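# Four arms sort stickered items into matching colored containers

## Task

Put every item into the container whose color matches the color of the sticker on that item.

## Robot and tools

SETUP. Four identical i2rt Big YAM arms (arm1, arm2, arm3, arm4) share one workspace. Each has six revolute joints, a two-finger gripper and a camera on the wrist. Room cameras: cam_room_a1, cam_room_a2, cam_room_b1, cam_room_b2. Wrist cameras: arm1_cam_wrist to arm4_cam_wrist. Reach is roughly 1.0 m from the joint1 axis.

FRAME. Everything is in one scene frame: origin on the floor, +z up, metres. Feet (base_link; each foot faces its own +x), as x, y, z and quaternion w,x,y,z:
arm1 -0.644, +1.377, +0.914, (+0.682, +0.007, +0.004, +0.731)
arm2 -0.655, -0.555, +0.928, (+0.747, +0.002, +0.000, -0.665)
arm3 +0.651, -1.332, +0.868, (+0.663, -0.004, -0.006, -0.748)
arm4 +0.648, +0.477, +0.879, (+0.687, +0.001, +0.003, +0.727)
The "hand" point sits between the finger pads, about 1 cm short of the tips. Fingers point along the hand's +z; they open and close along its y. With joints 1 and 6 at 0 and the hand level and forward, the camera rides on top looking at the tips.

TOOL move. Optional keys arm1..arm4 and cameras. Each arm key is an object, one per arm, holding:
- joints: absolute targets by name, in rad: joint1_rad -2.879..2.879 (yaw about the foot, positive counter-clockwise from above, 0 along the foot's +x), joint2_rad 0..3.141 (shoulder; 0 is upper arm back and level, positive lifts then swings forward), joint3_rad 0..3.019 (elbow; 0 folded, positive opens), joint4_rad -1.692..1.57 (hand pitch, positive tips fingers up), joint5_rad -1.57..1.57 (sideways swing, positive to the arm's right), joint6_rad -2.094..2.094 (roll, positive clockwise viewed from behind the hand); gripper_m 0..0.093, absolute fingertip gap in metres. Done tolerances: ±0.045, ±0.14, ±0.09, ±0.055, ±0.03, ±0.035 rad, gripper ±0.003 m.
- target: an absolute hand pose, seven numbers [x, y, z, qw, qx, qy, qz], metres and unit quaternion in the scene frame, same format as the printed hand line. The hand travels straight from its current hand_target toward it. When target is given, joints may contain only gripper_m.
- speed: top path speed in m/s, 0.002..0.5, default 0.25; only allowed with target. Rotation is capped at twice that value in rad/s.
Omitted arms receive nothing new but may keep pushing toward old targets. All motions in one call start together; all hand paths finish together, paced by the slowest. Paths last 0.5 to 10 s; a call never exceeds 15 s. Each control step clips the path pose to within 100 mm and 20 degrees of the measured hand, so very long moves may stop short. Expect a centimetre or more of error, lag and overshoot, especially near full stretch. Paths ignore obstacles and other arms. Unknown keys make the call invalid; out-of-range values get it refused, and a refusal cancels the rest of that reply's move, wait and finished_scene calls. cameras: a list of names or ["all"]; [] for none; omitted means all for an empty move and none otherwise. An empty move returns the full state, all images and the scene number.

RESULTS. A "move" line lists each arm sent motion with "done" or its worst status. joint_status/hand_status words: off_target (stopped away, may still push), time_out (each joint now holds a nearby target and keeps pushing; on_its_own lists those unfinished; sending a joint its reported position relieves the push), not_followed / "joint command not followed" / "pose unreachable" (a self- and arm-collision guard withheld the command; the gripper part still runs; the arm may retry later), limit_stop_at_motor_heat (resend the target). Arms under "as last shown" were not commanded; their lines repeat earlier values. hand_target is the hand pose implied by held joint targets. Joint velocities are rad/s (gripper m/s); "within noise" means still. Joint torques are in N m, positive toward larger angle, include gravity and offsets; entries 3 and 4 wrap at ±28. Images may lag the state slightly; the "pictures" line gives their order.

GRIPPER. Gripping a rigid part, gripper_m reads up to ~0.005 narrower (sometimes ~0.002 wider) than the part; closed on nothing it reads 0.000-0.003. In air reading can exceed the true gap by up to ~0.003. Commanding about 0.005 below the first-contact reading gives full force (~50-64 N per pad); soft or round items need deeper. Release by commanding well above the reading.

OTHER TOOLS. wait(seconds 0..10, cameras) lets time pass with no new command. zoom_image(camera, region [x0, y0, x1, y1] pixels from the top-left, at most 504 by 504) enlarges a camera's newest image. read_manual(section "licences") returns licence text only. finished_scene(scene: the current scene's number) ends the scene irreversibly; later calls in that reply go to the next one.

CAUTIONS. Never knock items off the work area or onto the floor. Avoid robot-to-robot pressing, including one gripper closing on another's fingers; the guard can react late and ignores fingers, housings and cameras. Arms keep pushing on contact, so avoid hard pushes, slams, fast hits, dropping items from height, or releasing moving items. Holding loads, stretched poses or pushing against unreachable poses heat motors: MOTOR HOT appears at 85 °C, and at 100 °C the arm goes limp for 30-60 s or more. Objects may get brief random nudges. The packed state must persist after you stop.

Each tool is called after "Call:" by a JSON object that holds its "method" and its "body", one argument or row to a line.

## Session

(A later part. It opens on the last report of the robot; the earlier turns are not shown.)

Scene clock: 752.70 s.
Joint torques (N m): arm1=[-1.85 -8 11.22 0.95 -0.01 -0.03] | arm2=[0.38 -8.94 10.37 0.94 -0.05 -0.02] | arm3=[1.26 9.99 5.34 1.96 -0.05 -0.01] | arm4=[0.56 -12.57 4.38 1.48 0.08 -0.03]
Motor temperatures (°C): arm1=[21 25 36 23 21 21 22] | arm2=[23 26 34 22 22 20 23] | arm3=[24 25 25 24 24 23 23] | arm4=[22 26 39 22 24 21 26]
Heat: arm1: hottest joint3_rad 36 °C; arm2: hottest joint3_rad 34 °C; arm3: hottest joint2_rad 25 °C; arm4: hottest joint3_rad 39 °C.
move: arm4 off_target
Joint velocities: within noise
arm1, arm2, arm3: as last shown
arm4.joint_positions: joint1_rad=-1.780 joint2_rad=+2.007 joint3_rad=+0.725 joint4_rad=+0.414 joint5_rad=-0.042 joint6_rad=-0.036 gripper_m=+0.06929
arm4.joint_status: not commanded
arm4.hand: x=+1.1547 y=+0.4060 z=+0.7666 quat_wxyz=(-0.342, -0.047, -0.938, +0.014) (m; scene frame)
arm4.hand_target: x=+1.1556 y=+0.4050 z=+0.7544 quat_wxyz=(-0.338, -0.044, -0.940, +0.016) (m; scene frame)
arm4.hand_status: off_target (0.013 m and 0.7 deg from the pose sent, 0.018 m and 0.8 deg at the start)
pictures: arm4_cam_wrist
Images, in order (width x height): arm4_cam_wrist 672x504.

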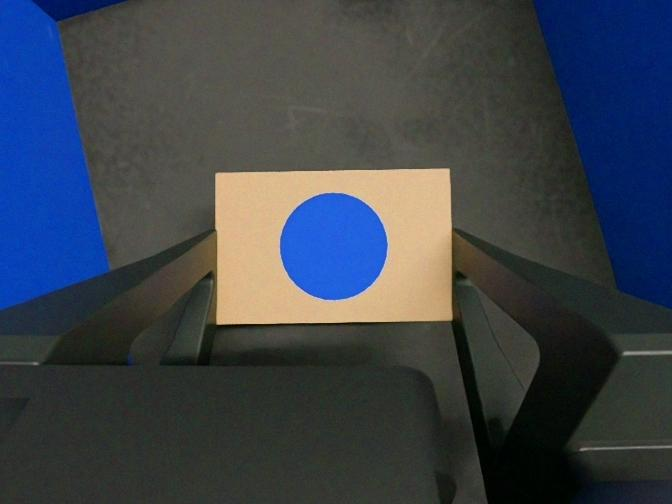

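Call:
{"method": "move", "body": {
  "arm4": {"target": [1.156, 0.405, 0.764, 0.3375, 0.0435, 0.9402, -0.0156], "speed": 0.05}
}}

Call:
{"method": "move", "body": {
  "arm4": {"joints": {"gripper_m": 0.09}},
  "cameras": ["arm4_cam_wrist"]
}}

Call:
{"method": "move", "body": {
  "arm4": {"target": [1.07, 0.418, 0.90, 0.3375, 0.0435, 0.9402, -0.0156], "speed": 0.2},
  "cameras": ["arm4_cam_wrist", "cam_room_a2"]
}}

Call:
{"method": "zoom_image", "body": {
  "camera": "cam_room_a2",
  "region": [270, 270, 480, 400]
}}

Scene clock: 759.33 s.
Joint torques (N m): arm1=[-2.55 -7.94 11.19 0.84 -0.06 -0.05] | arm2=[0.32 -8.94 10.36 0.94 -0.04 -0.01] | arm3=[1.26 9.99 5.38 1.96 -0.06 -0.01] | arm4=[0.26 -15.09 3.95 0.61 0.06 -0.07]
Motor temperatures (°C): arm1=[21 25 36 23 21 21 22] | arm2=[23 26 34 22 22 20 23] | arm3=[24 25 25 24 24 23 23] | arm4=[22 26 38 22 24 21 26]
Heat: arm1: hottest joint3_rad 36 °C; arm2: hottest joint3_rad 34 °C; arm3: hottest joint2_rad 25 °C; arm4: hottest joint3_rad 38 °C.
move: arm4 done
Joint velocities: arm1=[within noise] | arm2=[within noise] | arm3=[within noise] | arm4=[0.005 -0.015 -0.007 0.002 -0.007 -0.168 0]
arm1, arm2, arm3: as last shown
arm4.joint_positions: joint1_rad=-1.780 joint2_rad=+2.007 joint3_rad=+0.725 joint4_rad=+0.414 joint5_rad=-0.042 joint6_rad=-0.036 gripper_m=+0.06929
arm4.joint_status: not commanded
arm4.hand: x=+1.1547 y=+0.4060 z=+0.7666 quat_wxyz=(-0.342, -0.047, -0.938, +0.014) (m; scene frame)
arm4.hand_target: x=+1.1560 y=+0.4049 z=+0.7641 quat_wxyz=(-0.338, -0.044, -0.940, +0.016) (m; scene frame)
arm4.hand_status: done (0.003 m and 0.7 deg from the pose sent, 0.003 m and 0.7 deg at the start)
pictures: none

Scene clock: 759.83 s.
Joint torques (N m): arm1=[-2.49 -7 11.15 0.76 -0.01 -0.07] | arm2=[0.38 -8.88 10.36 0.91 -0.05 -0.02] | arm3=[1.2 10.05 5.35 1.95 -0.05 0] | arm4=[0.56 -15.03 4.01 0.65 0.03 -0.03]
Motor temperatures (°C): arm1=[21 25 36 23 21 21 22] | arm2=[23 26 34 22 22 20 23] | arm3=[24 25 25 24 24 23 23] | arm4=[22 26 38 22 24 21 26]
Heat: arm1: hottest joint3_rad 36 °C; arm2: hottest joint3_rad 34 °C; arm3: hottest joint2_rad 25 °C; arm4: hottest joint3_rad 38 °C.
move: arm4 done
Joint velocities: within noise
arm1, arm2, arm3: as last shown
arm4.joint_positions: joint1_rad=-1.780 joint2_rad=+2.007 joint3_rad=+0.725 joint4_rad=+0.412 joint5_rad=-0.042 joint6_rad=-0.036 gripper_m=+0.08991
arm4.joint_status: all done
arm4.hand: x=+1.1544 y=+0.4060 z=+0.7663 quat_wxyz=(-0.341, -0.047, -0.939, +0.014) (m; scene frame)
arm4.hand_target: x=+1.1559 y=+0.4049 z=+0.7641 quat_wxyz=(-0.338, -0.044, -0.940, +0.016) (m; scene frame)
arm4.hand_status: not commanded
pictures: arm4_cam_wrist
Images, in order (width x height): arm4_cam_wrist 672x504.

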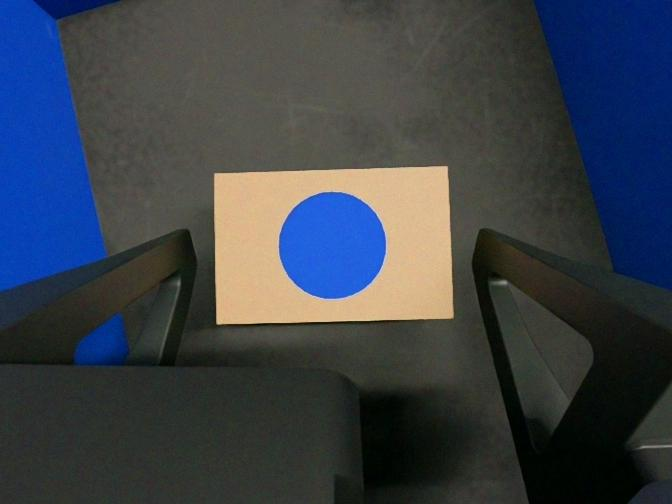

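Scene clock: 761.30 s.
Joint torques (N m): arm1=[-2.73 -7.59 11.26 1.05 -0.06 -0.04] | arm2=[0.38 -8.94 10.4 0.91 -0.05 -0.01] | arm3=[1.2 10.11 5.33 1.98 -0.05 -0.01] | arm4=[0.09 -9.17 5.97 0.69 -0.01 -0.06]
Motor temperatures (°C): arm1=[21 25 36 23 21 21 22] | arm2=[23 26 34 22 22 20 23] | arm3=[24 25 25 24 24 23 23] | arm4=[22 26 37 22 24 21 26]
Heat: arm1: hottest joint3_rad 36 °C; arm2: hottest joint3_rad 34 °C; arm3: hottest joint2_rad 25 °C; arm4: hottest joint3_rad 37 °C.
move: arm4 done
Joint velocities: within noise
arm1.joint_positions: joint1_rad=-2.246 joint2_rad=+1.257 joint3_rad=+1.142 joint4_rad=-1.189 joint5_rad=-0.006 joint6_rad=+0.004 gripper_m=+0.07996
arm1.joint_status: not commanded
arm1.hand: x=-0.2995 y=+1.1410 z=+1.1366 quat_wxyz=(-0.120, -0.298, -0.946, +0.038) (m; scene frame)
arm1.hand_target: x=-0.2999 y=+1.1380 z=+1.1400 quat_wxyz=(-0.125, -0.297, -0.946, +0.039) (m; scene frame)
arm1.hand_status: not commanded
arm2, arm3: as last shown
arm4.joint_positions: joint1_rad=-1.780 joint2_rad=+1.419 joint3_rad=+0.517 joint4_rad=+0.043 joint5_rad=-0.042 joint6_rad=-0.036 gripper_m=+0.08991
arm4.joint_status: not commanded
arm4.hand: x=+1.0747 y=+0.4188 z=+0.9053 quat_wxyz=(-0.347, -0.046, -0.937, +0.015) (m; scene frame)
arm4.hand_target: x=+1.0699 y=+0.4180 z=+0.9000 quat_wxyz=(-0.337, -0.044, -0.940, +0.016) (m; scene frame)
arm4.hand_status: done (0.007 m and 1.2 deg from the pose sent, 0.159 m and 0.6 deg at the start)
pictures: arm4_cam_wrist, cam_room_a2
Images, in order (width x height): arm4_cam_wrist 672x504, cam_room_a2 672x504.

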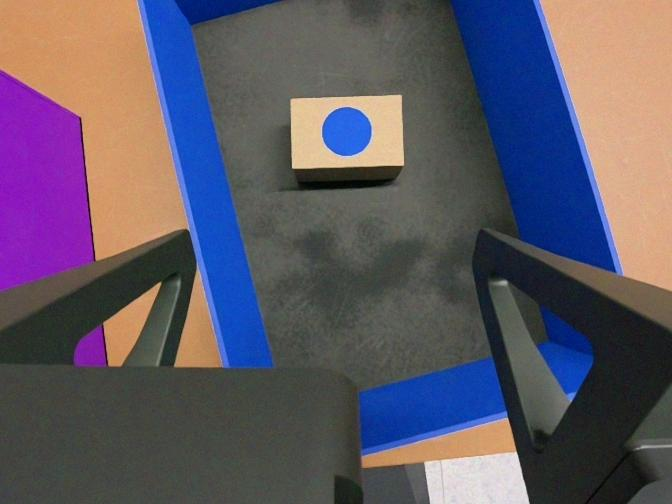

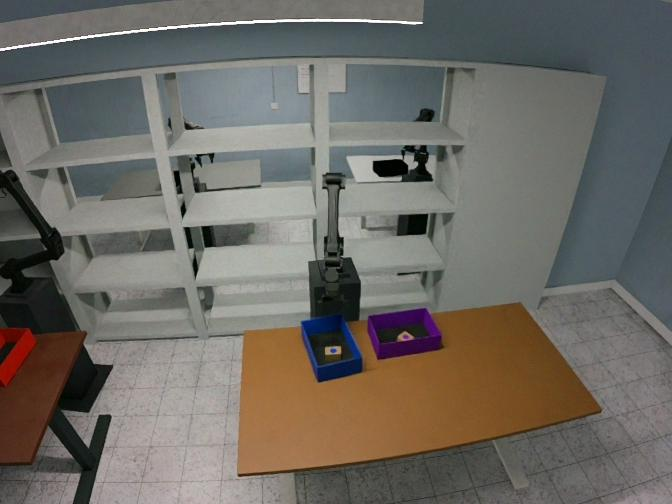

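Scaled by 2.400.

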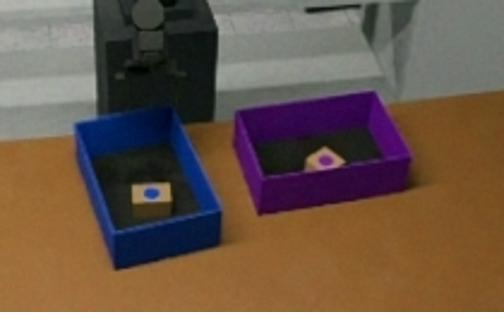

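Both items are in the containers that match their sticker colors. Finishing this scene.

Call:
{"method": "finished_scene", "body": {
  "scene": 1
}}

The scene is finished: the task was done.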